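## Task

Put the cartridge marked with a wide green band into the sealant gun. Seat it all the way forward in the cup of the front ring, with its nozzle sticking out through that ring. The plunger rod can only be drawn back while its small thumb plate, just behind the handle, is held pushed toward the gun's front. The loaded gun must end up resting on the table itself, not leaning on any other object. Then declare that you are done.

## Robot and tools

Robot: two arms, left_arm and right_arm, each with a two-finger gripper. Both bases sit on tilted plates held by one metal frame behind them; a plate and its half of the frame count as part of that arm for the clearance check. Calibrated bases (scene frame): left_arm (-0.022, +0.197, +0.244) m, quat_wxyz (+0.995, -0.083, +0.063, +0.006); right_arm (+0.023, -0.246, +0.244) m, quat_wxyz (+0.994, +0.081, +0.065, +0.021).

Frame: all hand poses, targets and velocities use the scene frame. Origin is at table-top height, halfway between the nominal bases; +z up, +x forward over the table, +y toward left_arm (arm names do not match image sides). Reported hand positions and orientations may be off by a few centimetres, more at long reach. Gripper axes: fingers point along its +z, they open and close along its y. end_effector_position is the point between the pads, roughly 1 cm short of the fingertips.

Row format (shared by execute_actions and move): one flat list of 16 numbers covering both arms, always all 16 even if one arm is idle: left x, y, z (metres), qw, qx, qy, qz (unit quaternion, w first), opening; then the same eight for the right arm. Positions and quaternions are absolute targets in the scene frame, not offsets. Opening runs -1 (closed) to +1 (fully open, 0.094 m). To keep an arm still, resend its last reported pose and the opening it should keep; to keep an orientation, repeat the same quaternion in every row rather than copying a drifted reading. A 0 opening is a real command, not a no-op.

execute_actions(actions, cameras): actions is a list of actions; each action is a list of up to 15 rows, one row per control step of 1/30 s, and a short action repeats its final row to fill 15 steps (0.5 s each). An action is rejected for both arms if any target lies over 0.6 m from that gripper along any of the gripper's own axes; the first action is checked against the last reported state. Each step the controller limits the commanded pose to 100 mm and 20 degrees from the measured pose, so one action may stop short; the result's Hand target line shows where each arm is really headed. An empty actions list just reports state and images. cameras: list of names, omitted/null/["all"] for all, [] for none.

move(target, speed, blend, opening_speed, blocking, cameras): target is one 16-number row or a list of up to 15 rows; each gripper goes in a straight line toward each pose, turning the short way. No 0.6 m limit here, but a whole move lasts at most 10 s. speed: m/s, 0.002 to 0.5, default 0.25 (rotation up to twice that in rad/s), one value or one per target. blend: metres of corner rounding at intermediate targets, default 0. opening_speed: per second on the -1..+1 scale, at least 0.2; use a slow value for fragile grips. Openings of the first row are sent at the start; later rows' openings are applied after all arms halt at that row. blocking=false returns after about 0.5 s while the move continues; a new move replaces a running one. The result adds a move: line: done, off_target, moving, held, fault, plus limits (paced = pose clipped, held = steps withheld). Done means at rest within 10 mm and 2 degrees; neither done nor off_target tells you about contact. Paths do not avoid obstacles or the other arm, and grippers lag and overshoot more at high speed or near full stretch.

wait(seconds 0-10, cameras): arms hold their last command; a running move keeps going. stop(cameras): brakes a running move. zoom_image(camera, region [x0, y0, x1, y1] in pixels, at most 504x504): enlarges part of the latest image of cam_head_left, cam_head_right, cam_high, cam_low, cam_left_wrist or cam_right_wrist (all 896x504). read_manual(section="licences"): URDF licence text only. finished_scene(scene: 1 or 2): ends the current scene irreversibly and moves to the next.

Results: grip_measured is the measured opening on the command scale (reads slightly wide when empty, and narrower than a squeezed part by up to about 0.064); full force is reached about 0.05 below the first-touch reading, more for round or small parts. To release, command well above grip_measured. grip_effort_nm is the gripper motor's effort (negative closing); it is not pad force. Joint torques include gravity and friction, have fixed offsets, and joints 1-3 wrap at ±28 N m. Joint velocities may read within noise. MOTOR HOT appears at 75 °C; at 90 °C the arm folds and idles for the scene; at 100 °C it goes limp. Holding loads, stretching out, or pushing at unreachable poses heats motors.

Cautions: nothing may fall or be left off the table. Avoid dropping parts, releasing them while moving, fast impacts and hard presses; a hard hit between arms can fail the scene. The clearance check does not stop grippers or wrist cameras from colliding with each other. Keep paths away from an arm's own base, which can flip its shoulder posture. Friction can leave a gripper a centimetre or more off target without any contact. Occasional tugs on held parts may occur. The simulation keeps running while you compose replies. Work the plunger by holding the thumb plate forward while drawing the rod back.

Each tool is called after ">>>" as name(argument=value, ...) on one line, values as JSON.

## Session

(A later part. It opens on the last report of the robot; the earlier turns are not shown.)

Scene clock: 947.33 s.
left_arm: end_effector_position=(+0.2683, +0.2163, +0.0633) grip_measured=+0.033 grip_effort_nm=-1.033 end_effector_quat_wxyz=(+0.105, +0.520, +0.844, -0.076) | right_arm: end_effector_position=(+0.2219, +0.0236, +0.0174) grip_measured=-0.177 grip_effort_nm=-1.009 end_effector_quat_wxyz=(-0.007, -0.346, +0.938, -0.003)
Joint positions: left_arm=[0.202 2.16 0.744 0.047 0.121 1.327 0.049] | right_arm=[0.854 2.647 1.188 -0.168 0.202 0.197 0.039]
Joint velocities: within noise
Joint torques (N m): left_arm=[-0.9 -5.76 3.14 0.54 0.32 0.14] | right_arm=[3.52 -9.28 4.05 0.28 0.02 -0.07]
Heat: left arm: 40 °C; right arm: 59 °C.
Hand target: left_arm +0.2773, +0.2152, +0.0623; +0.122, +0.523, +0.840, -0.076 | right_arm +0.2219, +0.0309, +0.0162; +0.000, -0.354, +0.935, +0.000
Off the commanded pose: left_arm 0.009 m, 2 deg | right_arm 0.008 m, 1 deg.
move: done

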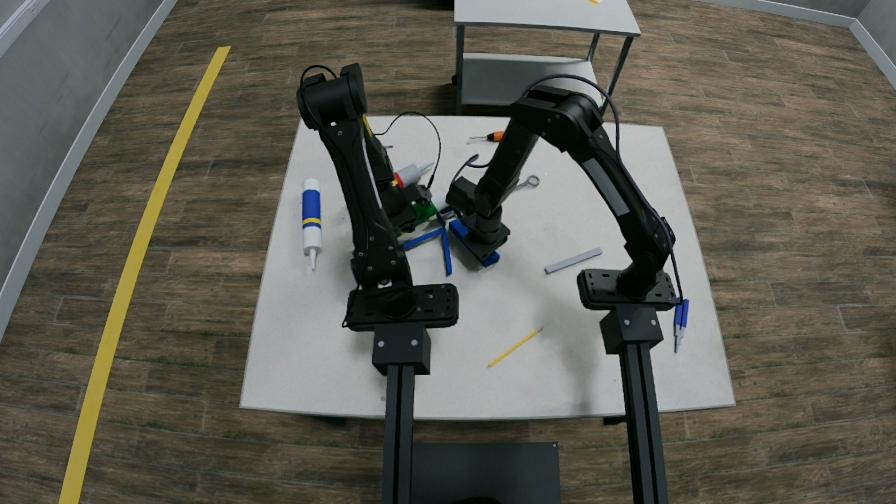

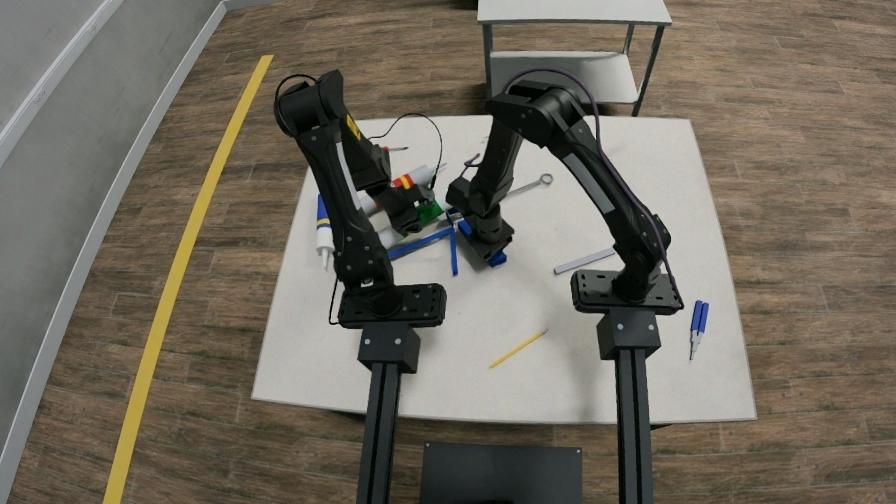

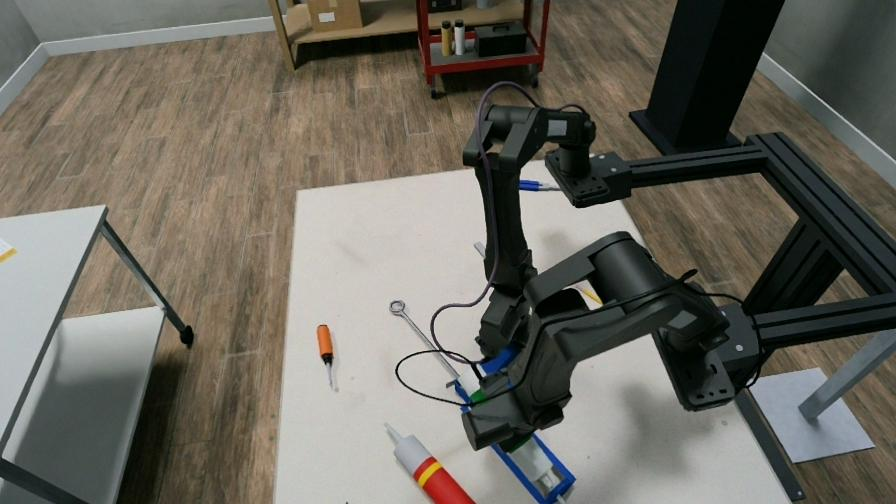

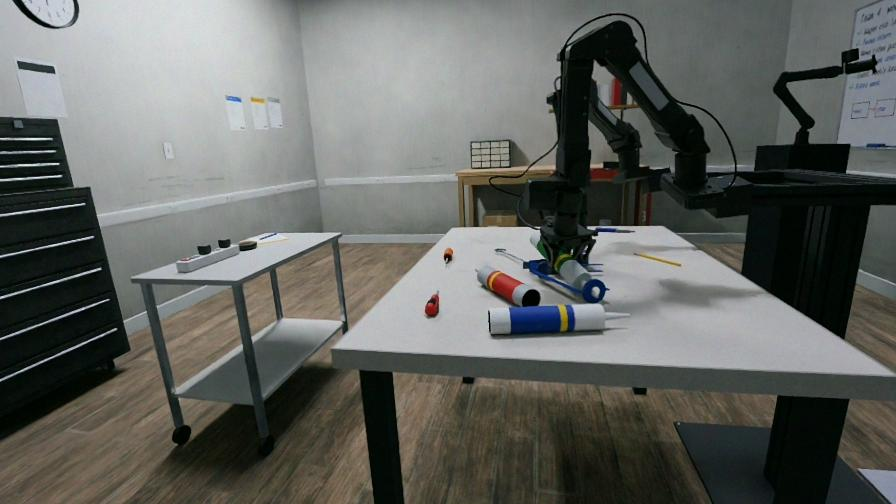

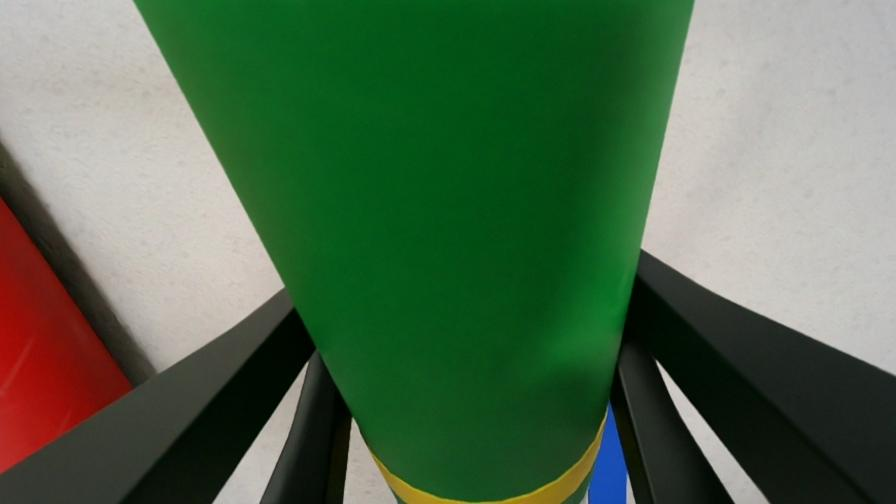

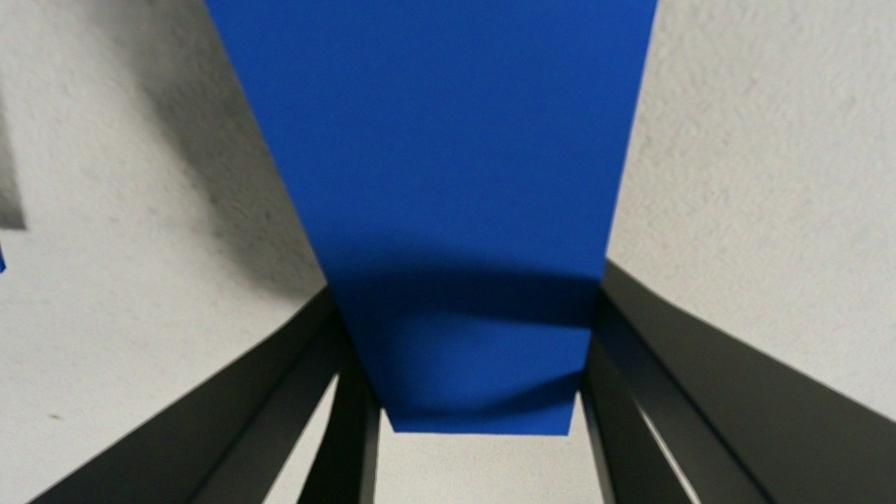

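>>> move(target=[0.2705,0.2270,0.052,-0.1072,-0.5240,-0.8423,0.0667,-0.1,0.222,0.031,0.016,0,-0.3540,0.9352,0,-0.3], speed=0.03)

>>> zoom_image(camera="cam_high", region=[490, 400, 590, 504])

>>> zoom_image(camera="cam_low", region=[550, 230, 620, 310])

>>> zoom_image(camera="cam_high", region=[430, 340, 530, 440])

Scene clock: 959.53 s.
left_arm: end_effector_position=(+0.2602, +0.2266, +0.0538) grip_measured=+0.033 grip_effort_nm=-1.033 end_effector_quat_wxyz=(+0.090, +0.520, +0.846, -0.072) | right_arm: end_effector_position=(+0.2219, +0.0236, +0.0174) grip_measured=-0.177 grip_effort_nm=-1.009 end_effector_quat_wxyz=(-0.007, -0.346, +0.938, -0.003)
Joint positions: left_arm=[0.231 2.19 0.744 0.06 0.099 1.355 0.049] | right_arm=[0.854 2.647 1.188 -0.168 0.202 0.198 0.039]
Joint velocities: within noise
Joint torques (N m): left_arm=[-0.8 -5.94 2.93 0.54 0.27 0.22] | right_arm=[3.56 -9.28 4.03 0.28 0.04 -0.08]
Heat: left arm: 40 °C; right arm: 58 °C.
Hand target: left_arm +0.2704, +0.2271, +0.0524; +0.107, +0.524, +0.842, -0.067 | right_arm +0.2219, +0.0309, +0.0162; +0.000, -0.354, +0.935, +0.000
Off the commanded pose: left_arm 0.010 m, 2 deg | right_arm 0.008 m, 1 deg.
move: done

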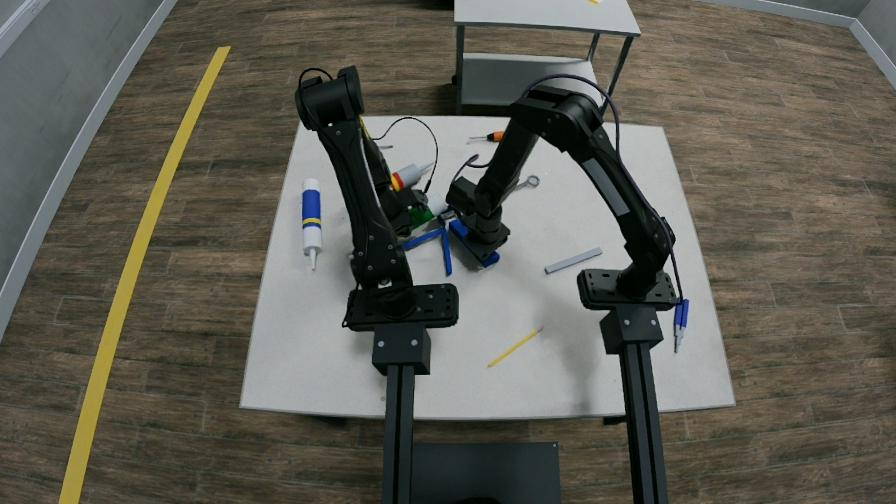

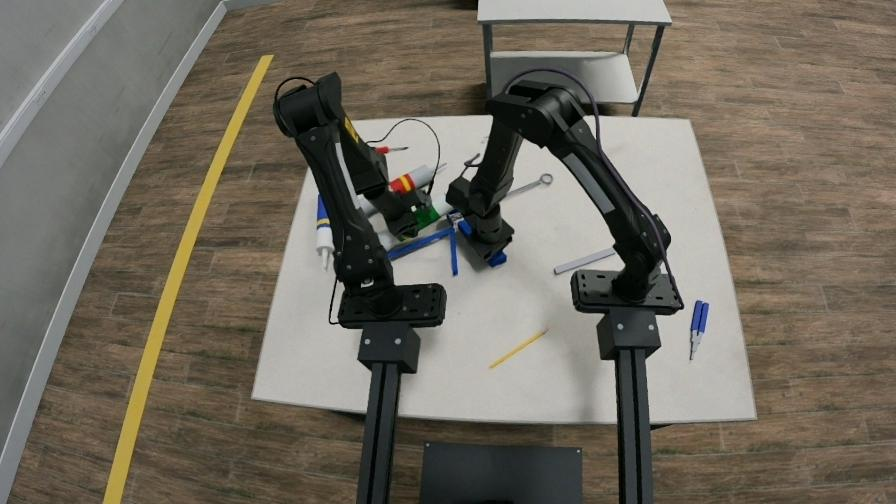

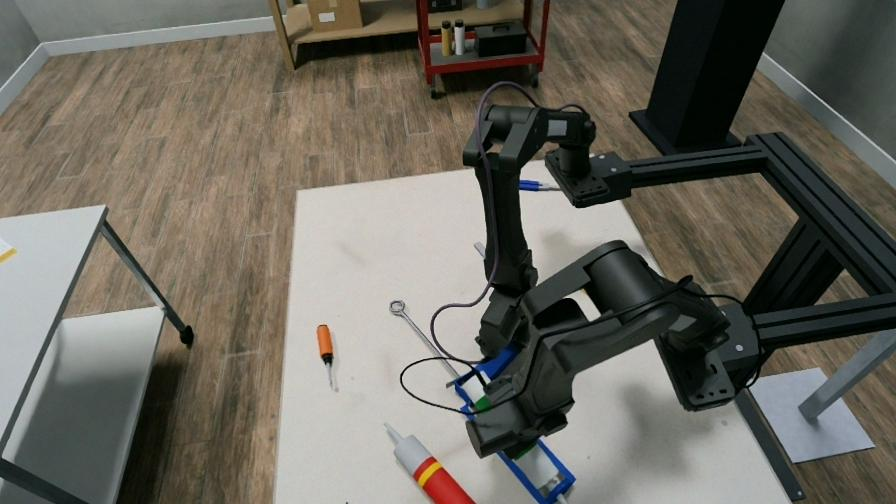

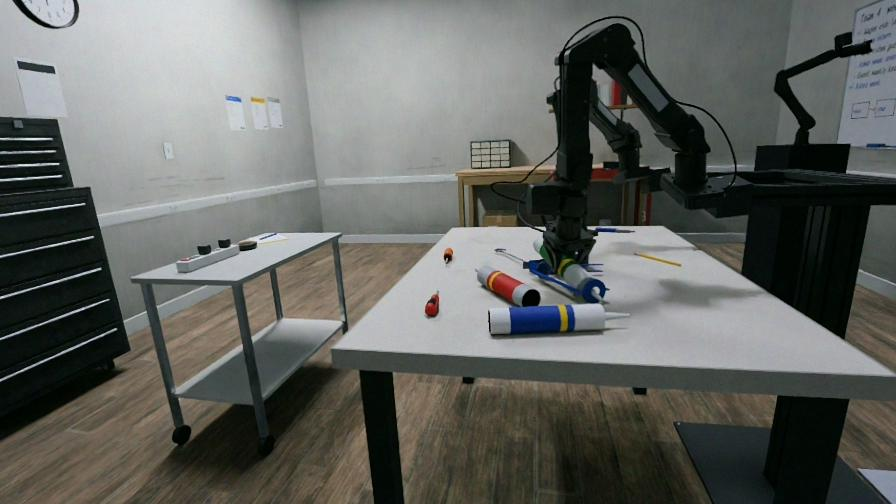

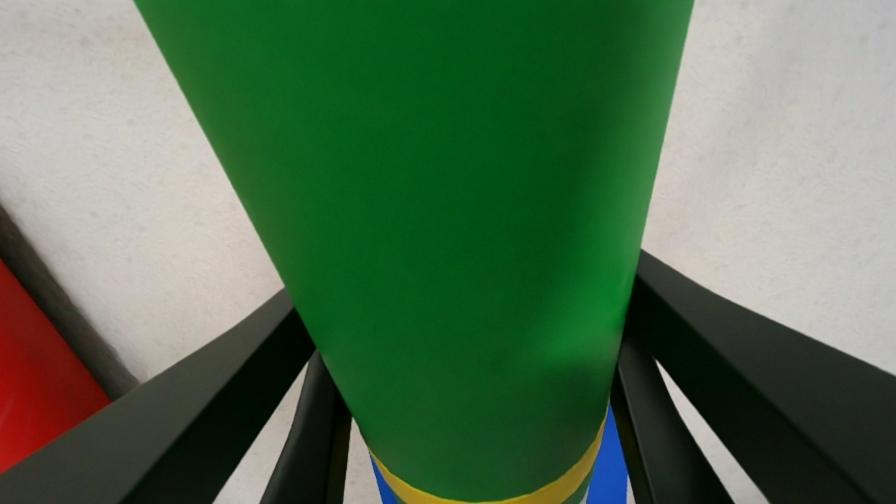

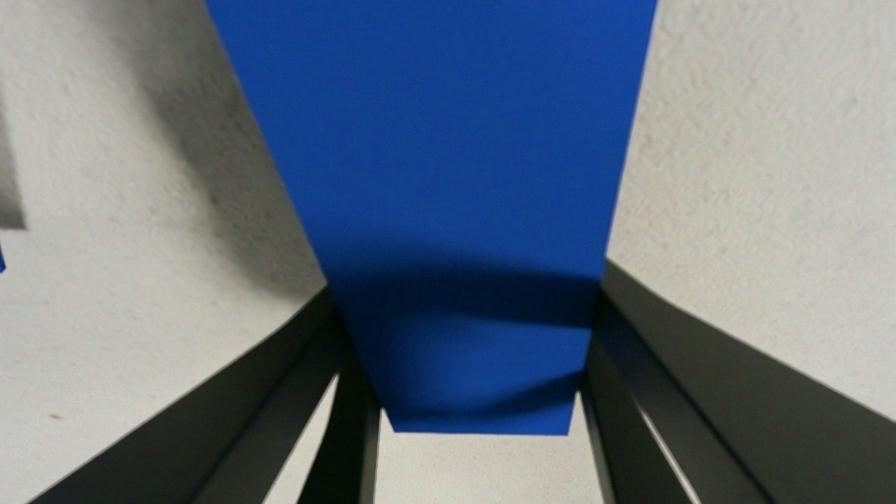

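Scaled by 4.846 from the camera's 896x504 image, which has a finer 1280x720 frame.

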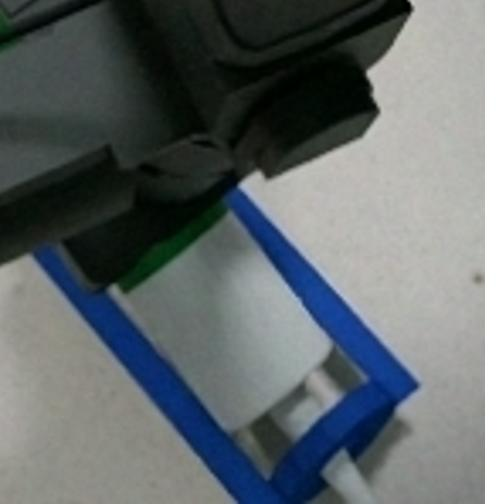

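Scaled by 6.300 from the camera's 896x504 image, which has a finer 1280x720 frame.

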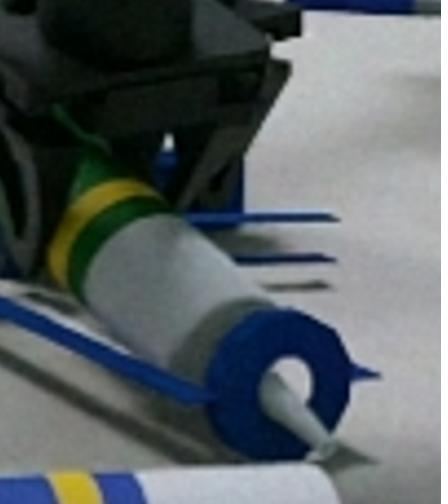

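Scaled by 5.040 from the camera's 896x504 image, which has a finer 1280x720 frame.

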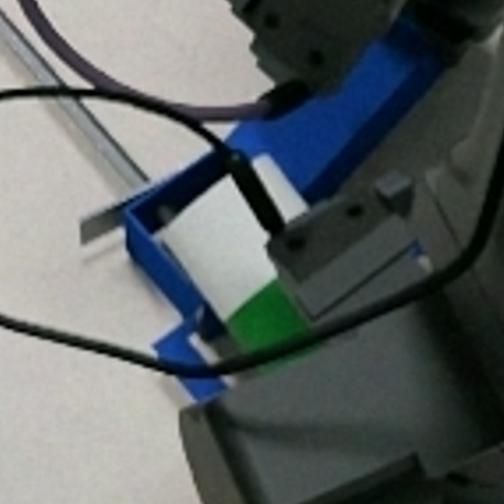

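>>> move(target=[0.2655,0.2250,0.0535,-0.1072,-0.5240,-0.8423,0.0667,-0.1,0.222,0.031,0.016,0,-0.3540,0.9352,0,-0.3], speed=0.02)

>>> zoom_image(camera="cam_low", region=[550, 230, 620, 310])

>>> zoom_image(camera="cam_high", region=[490, 400, 590, 504])

Scene clock: 977.23 s.
left_arm: end_effector_position=(+0.2601, +0.2267, +0.0535) grip_measured=+0.033 grip_effort_nm=-1.038 end_effector_quat_wxyz=(+0.092, +0.520, +0.846, -0.069) | right_arm: end_effector_position=(+0.2219, +0.0236, +0.0174) grip_measured=-0.177 grip_effort_nm=-1.009 end_effector_quat_wxyz=(-0.007, -0.345, +0.938, -0.003)
Joint positions: left_arm=[0.231 2.19 0.738 0.072 0.098 1.355 0.049] | right_arm=[0.854 2.647 1.188 -0.168 0.202 0.198 0.039]
Joint velocities: within noise
Joint torques (N m): left_arm=[-1.03 -6.5 1.36 0.56 0.26 0.16] | right_arm=[3.48 -9.25 4.12 0.29 0.01 -0.08]
Heat: left arm: 40 °C; right arm: 58 °C.
Hand target: left_arm +0.2655, +0.2251, +0.0537; +0.107, +0.524, +0.842, -0.067 | right_arm +0.2219, +0.0309, +0.0162; +0.000, -0.354, +0.935, +0.000
Off the commanded pose: left_arm 0.006 m, 2 deg | right_arm 0.008 m, 1 deg.
move: done

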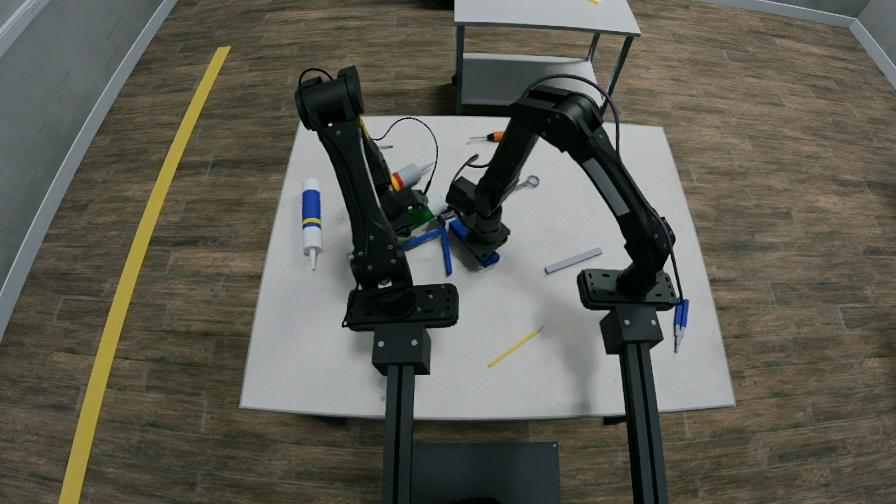

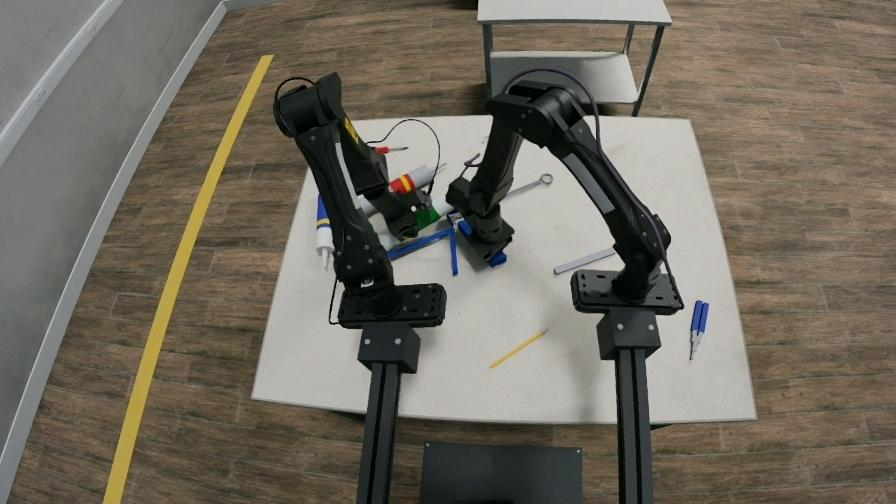

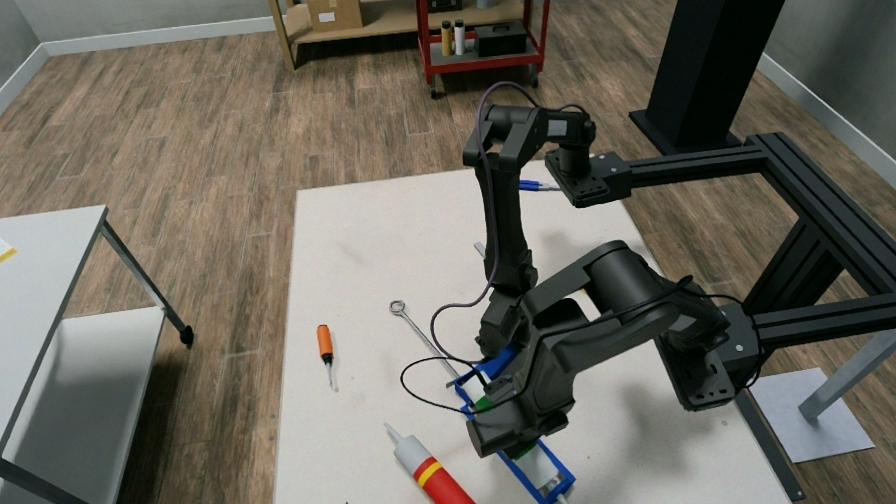

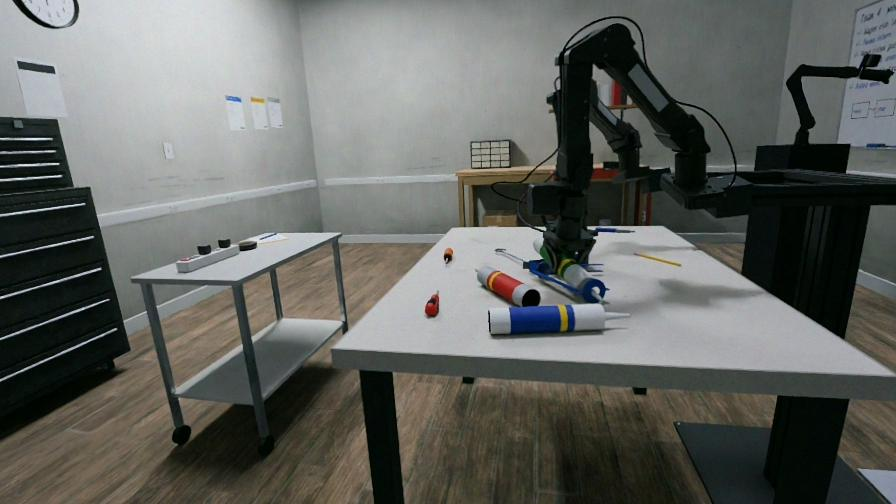

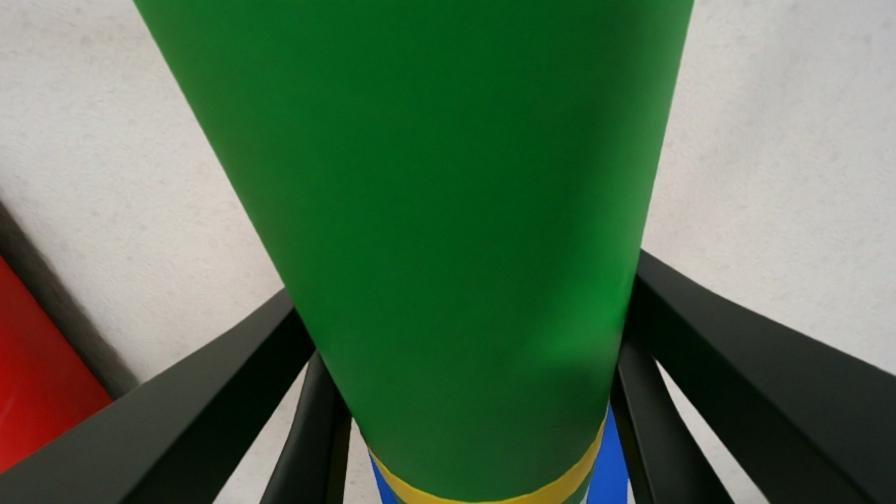

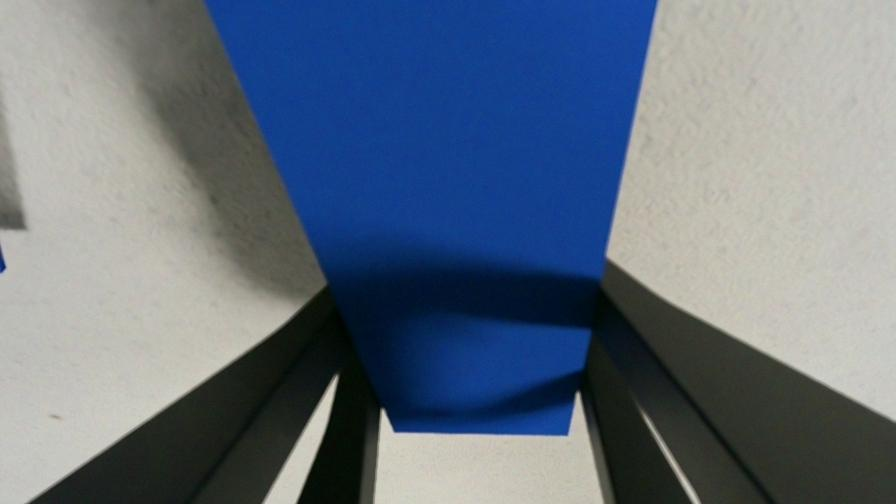

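Scaled by 6.300 from the camera's 896x504 image, which has a finer 1280x720 frame.

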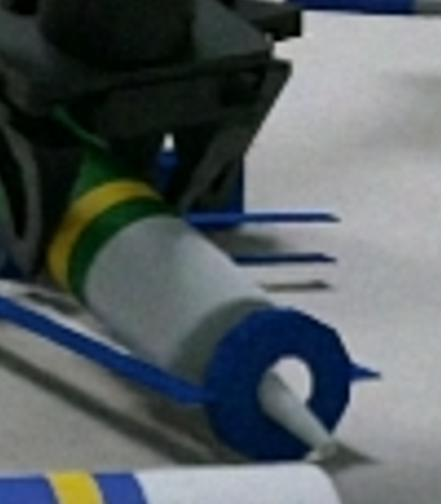

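Scaled by 4.846 from the camera's 896x504 image, which has a finer 1280x720 frame.

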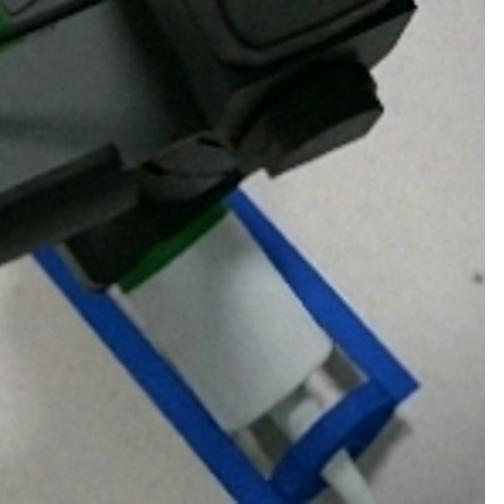

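>>> move(target=[0.2590,0.2290,0.0525,-0.1072,-0.5240,-0.8423,0.0667,-0.1,0.222,0.031,0.016,0,-0.3540,0.9352,0,-0.3], speed=0.02)

>>> zoom_image(camera="cam_low", region=[550, 230, 620, 310])

>>> zoom_image(camera="cam_high", region=[490, 400, 590, 504])

Scene clock: 985.47 s.
left_arm: end_effector_position=(+0.2556, +0.2308, +0.0519) grip_measured=+0.033 grip_effort_nm=-1.033 end_effector_quat_wxyz=(+0.093, +0.522, +0.846, -0.065) | right_arm: end_effector_position=(+0.2219, +0.0236, +0.0174) grip_measured=-0.177 grip_effort_nm=-1.004 end_effector_quat_wxyz=(-0.007, -0.345, +0.938, -0.003)
Joint positions: left_arm=[0.248 2.19 0.718 0.097 0.098 1.376 0.049] | right_arm=[0.854 2.647 1.188 -0.168 0.202 0.198 0.039]
Joint velocities: within noise
Joint torques (N m): left_arm=[-0.84 -6.74 1.06 0.5 0.31 0.15] | right_arm=[3.56 -9.2 4.11 0.29 0.02 -0.08]
Heat: left arm: 41 °C; right arm: 58 °C.
Hand target: left_arm +0.2589, +0.2290, +0.0526; +0.107, +0.524, +0.842, -0.067 | right_arm +0.2219, +0.0309, +0.0162; +0.000, -0.354, +0.935, +0.000
Off the commanded pose: left_arm 0.004 m, 2 deg | right_arm 0.008 m, 1 deg.
move: done

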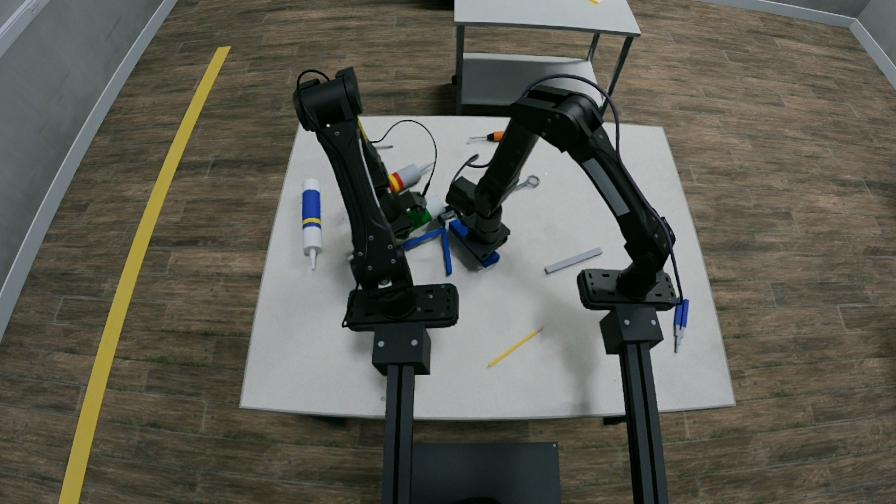

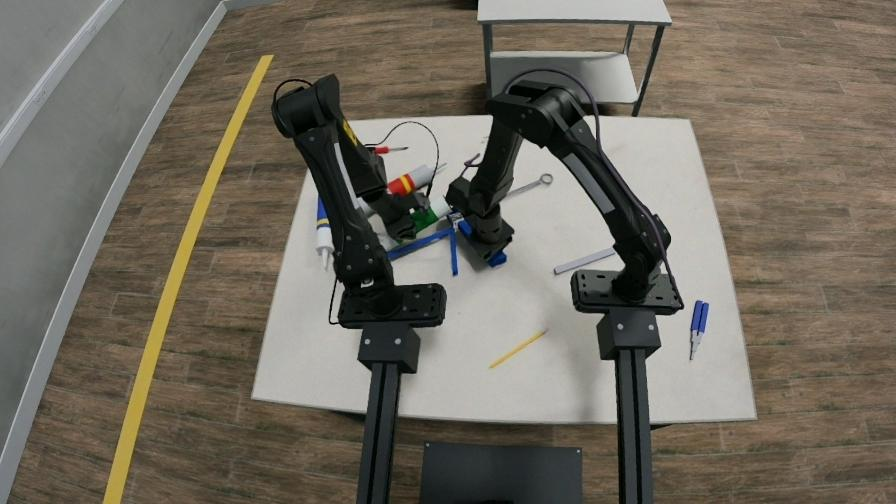

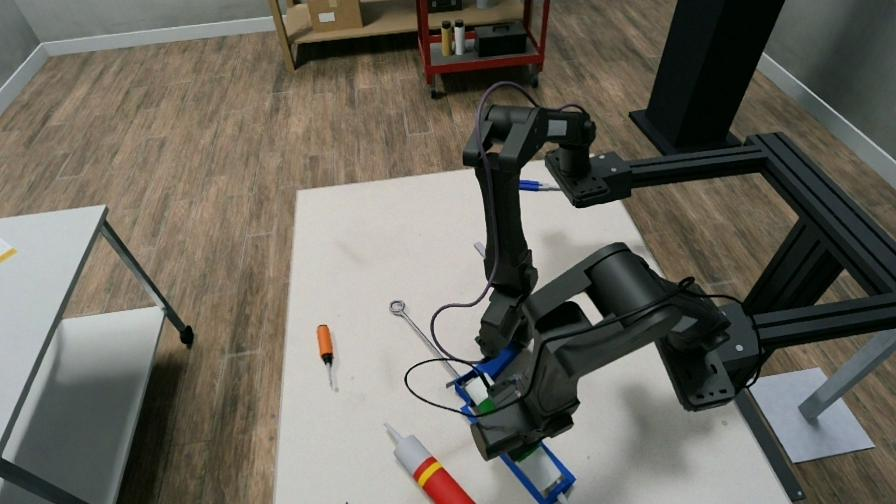

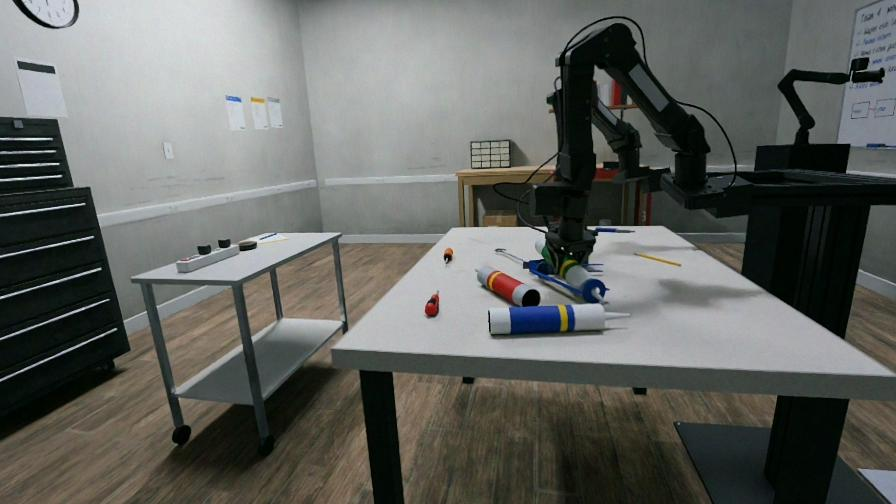

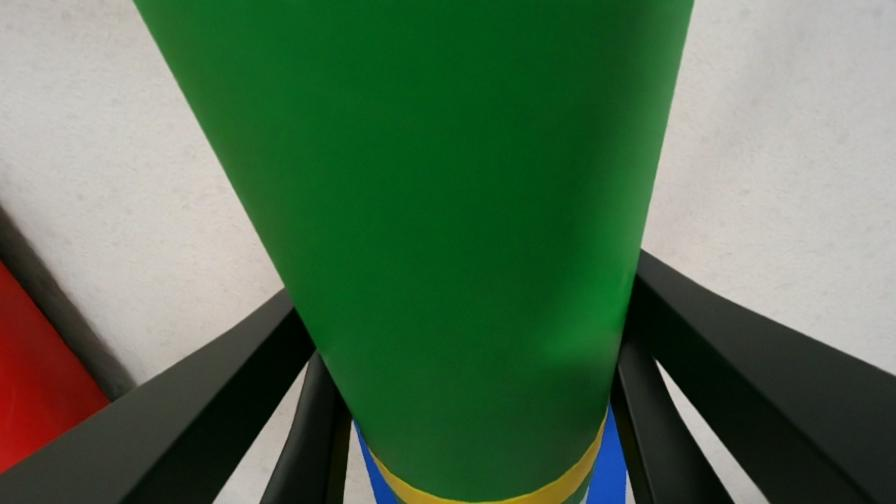

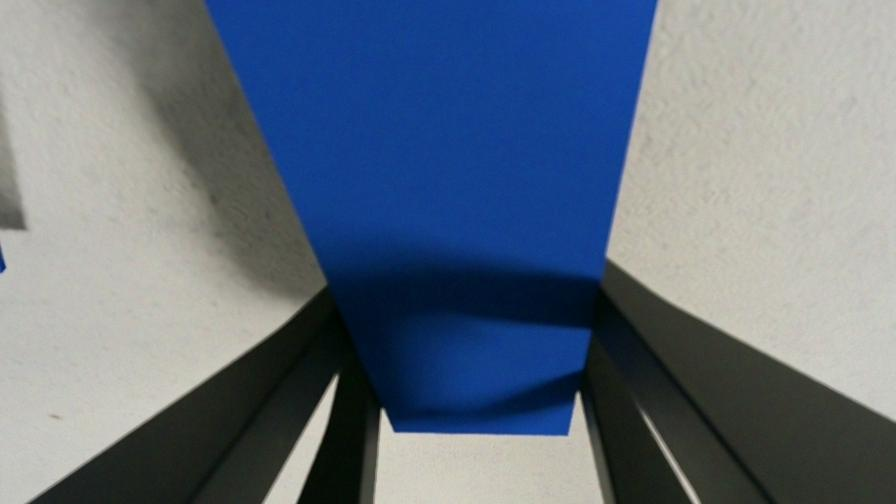

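Scaled by 6.300 from the camera's 896x504 image, which has a finer 1280x720 frame.

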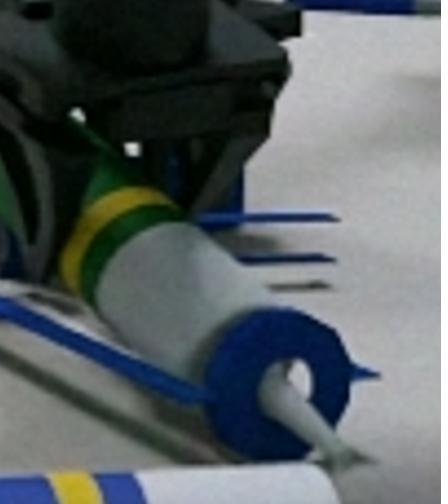

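Scaled by 4.846 from the camera's 896x504 image, which has a finer 1280x720 frame.

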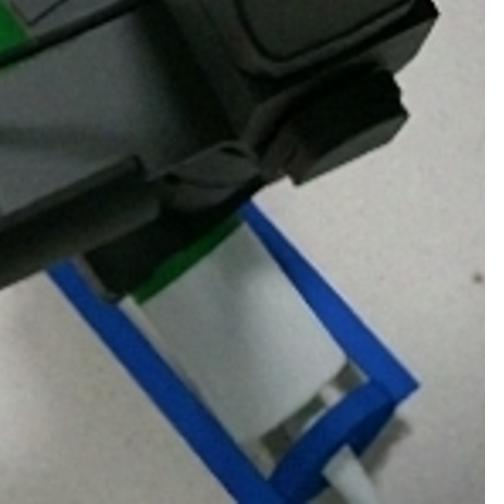

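>>> move(target=[0.2535,0.2375,0.053,-0.1072,-0.5240,-0.8423,0.0667,-0.1,0.222,0.031,0.016,0,-0.3540,0.9352,0,-0.3], speed=0.02)

>>> zoom_image(camera="cam_low", region=[550, 230, 620, 310])

>>> zoom_image(camera="cam_high", region=[490, 400, 590, 504])

>>> zoom_image(camera="cam_high", region=[430, 340, 530, 440])

Scene clock: 996.10 s.
left_arm: end_effector_position=(+0.2483, +0.2390, +0.0501) grip_measured=+0.033 grip_effort_nm=-1.028 end_effector_quat_wxyz=(+0.090, +0.522, +0.846, -0.066) | right_arm: end_effector_position=(+0.2216, +0.0238, +0.0174) grip_measured=-0.177 grip_effort_nm=-1.009 end_effector_quat_wxyz=(-0.007, -0.346, +0.938, -0.002)
Joint positions: left_arm=[0.283 2.19 0.706 0.099 0.1 1.41 0.049] | right_arm=[0.854 2.647 1.188 -0.168 0.2 0.198 0.039]
Joint velocities: within noise
Joint torques (N m): left_arm=[-0.61 -7.32 0.88 0.41 0.35 0.18] | right_arm=[3.49 -9.37 4.01 0.31 0.06 -0.07]
Heat: left arm: 41 °C; right arm: 58 °C.
Hand target: left_arm +0.2535, +0.2375, +0.0531; +0.107, +0.524, +0.842, -0.067 | right_arm +0.2219, +0.0309, +0.0162; +0.000, -0.354, +0.935, +0.000
Off the commanded pose: left_arm 0.006 m, 2 deg | right_arm 0.007 m, 1 deg.
move: done

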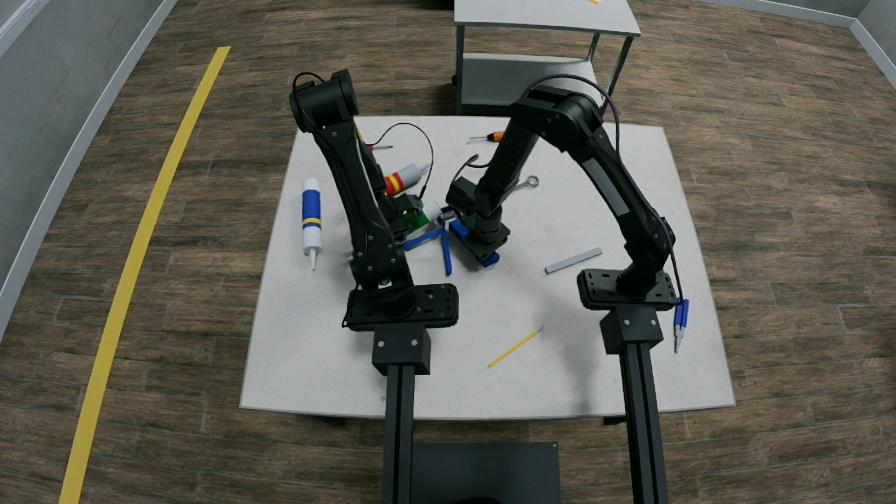

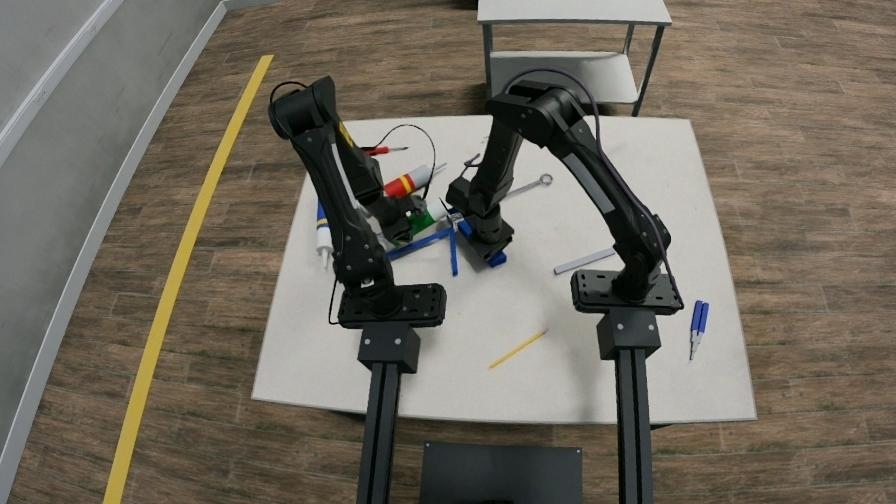

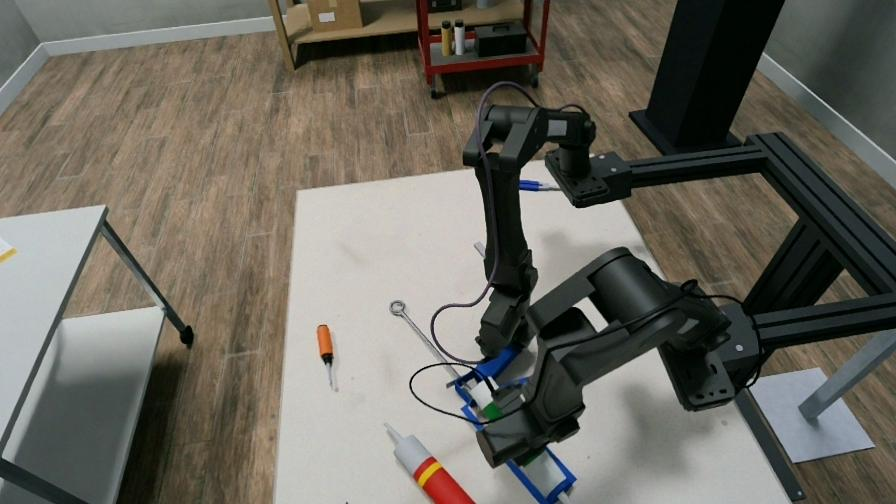

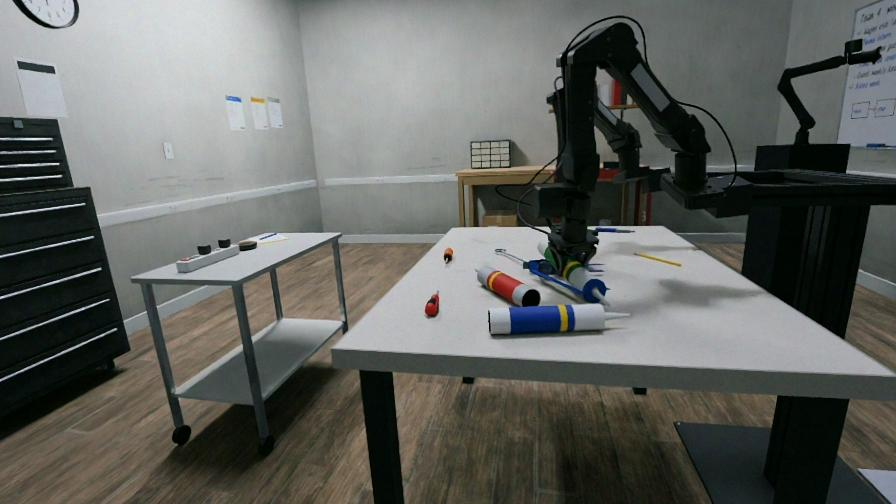

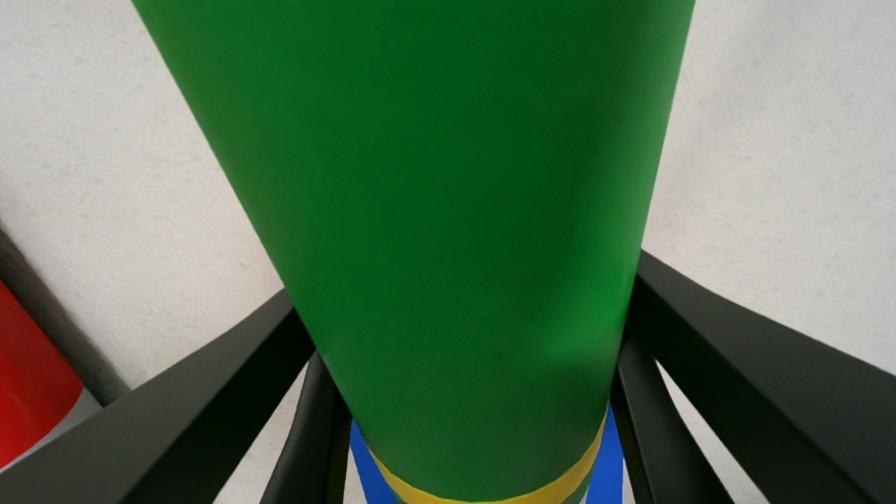

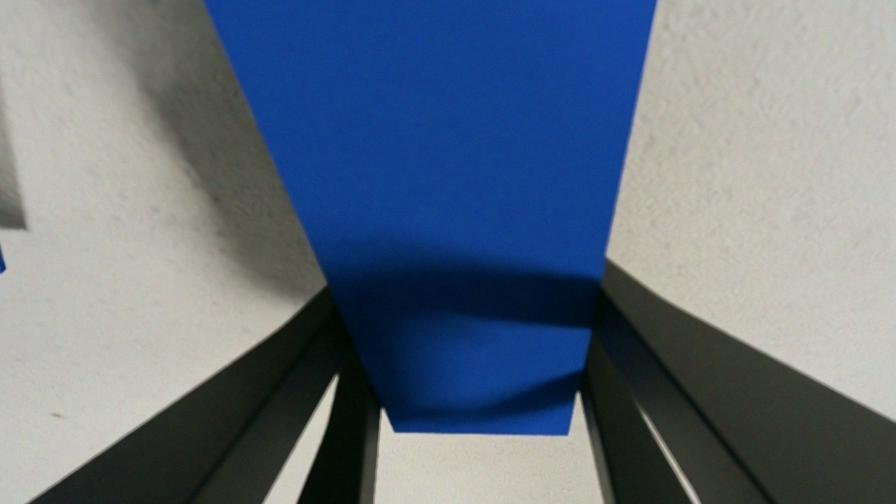

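Scaled by 6.300 from the camera's 896x504 image, which has a finer 1280x720 frame.

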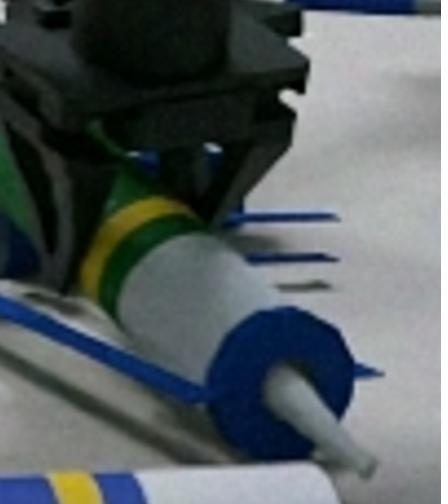

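Scaled by 4.846 from the camera's 896x504 image, which has a finer 1280x720 frame.

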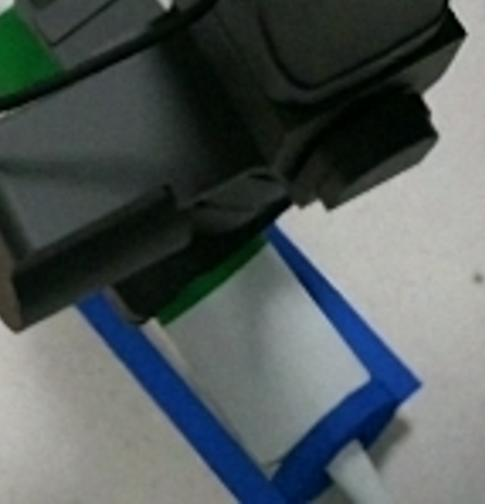

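Scaled by 5.040 from the camera's 896x504 image, which has a finer 1280x720 frame.

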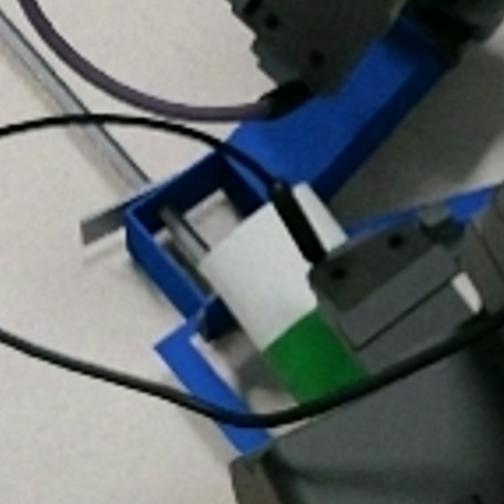

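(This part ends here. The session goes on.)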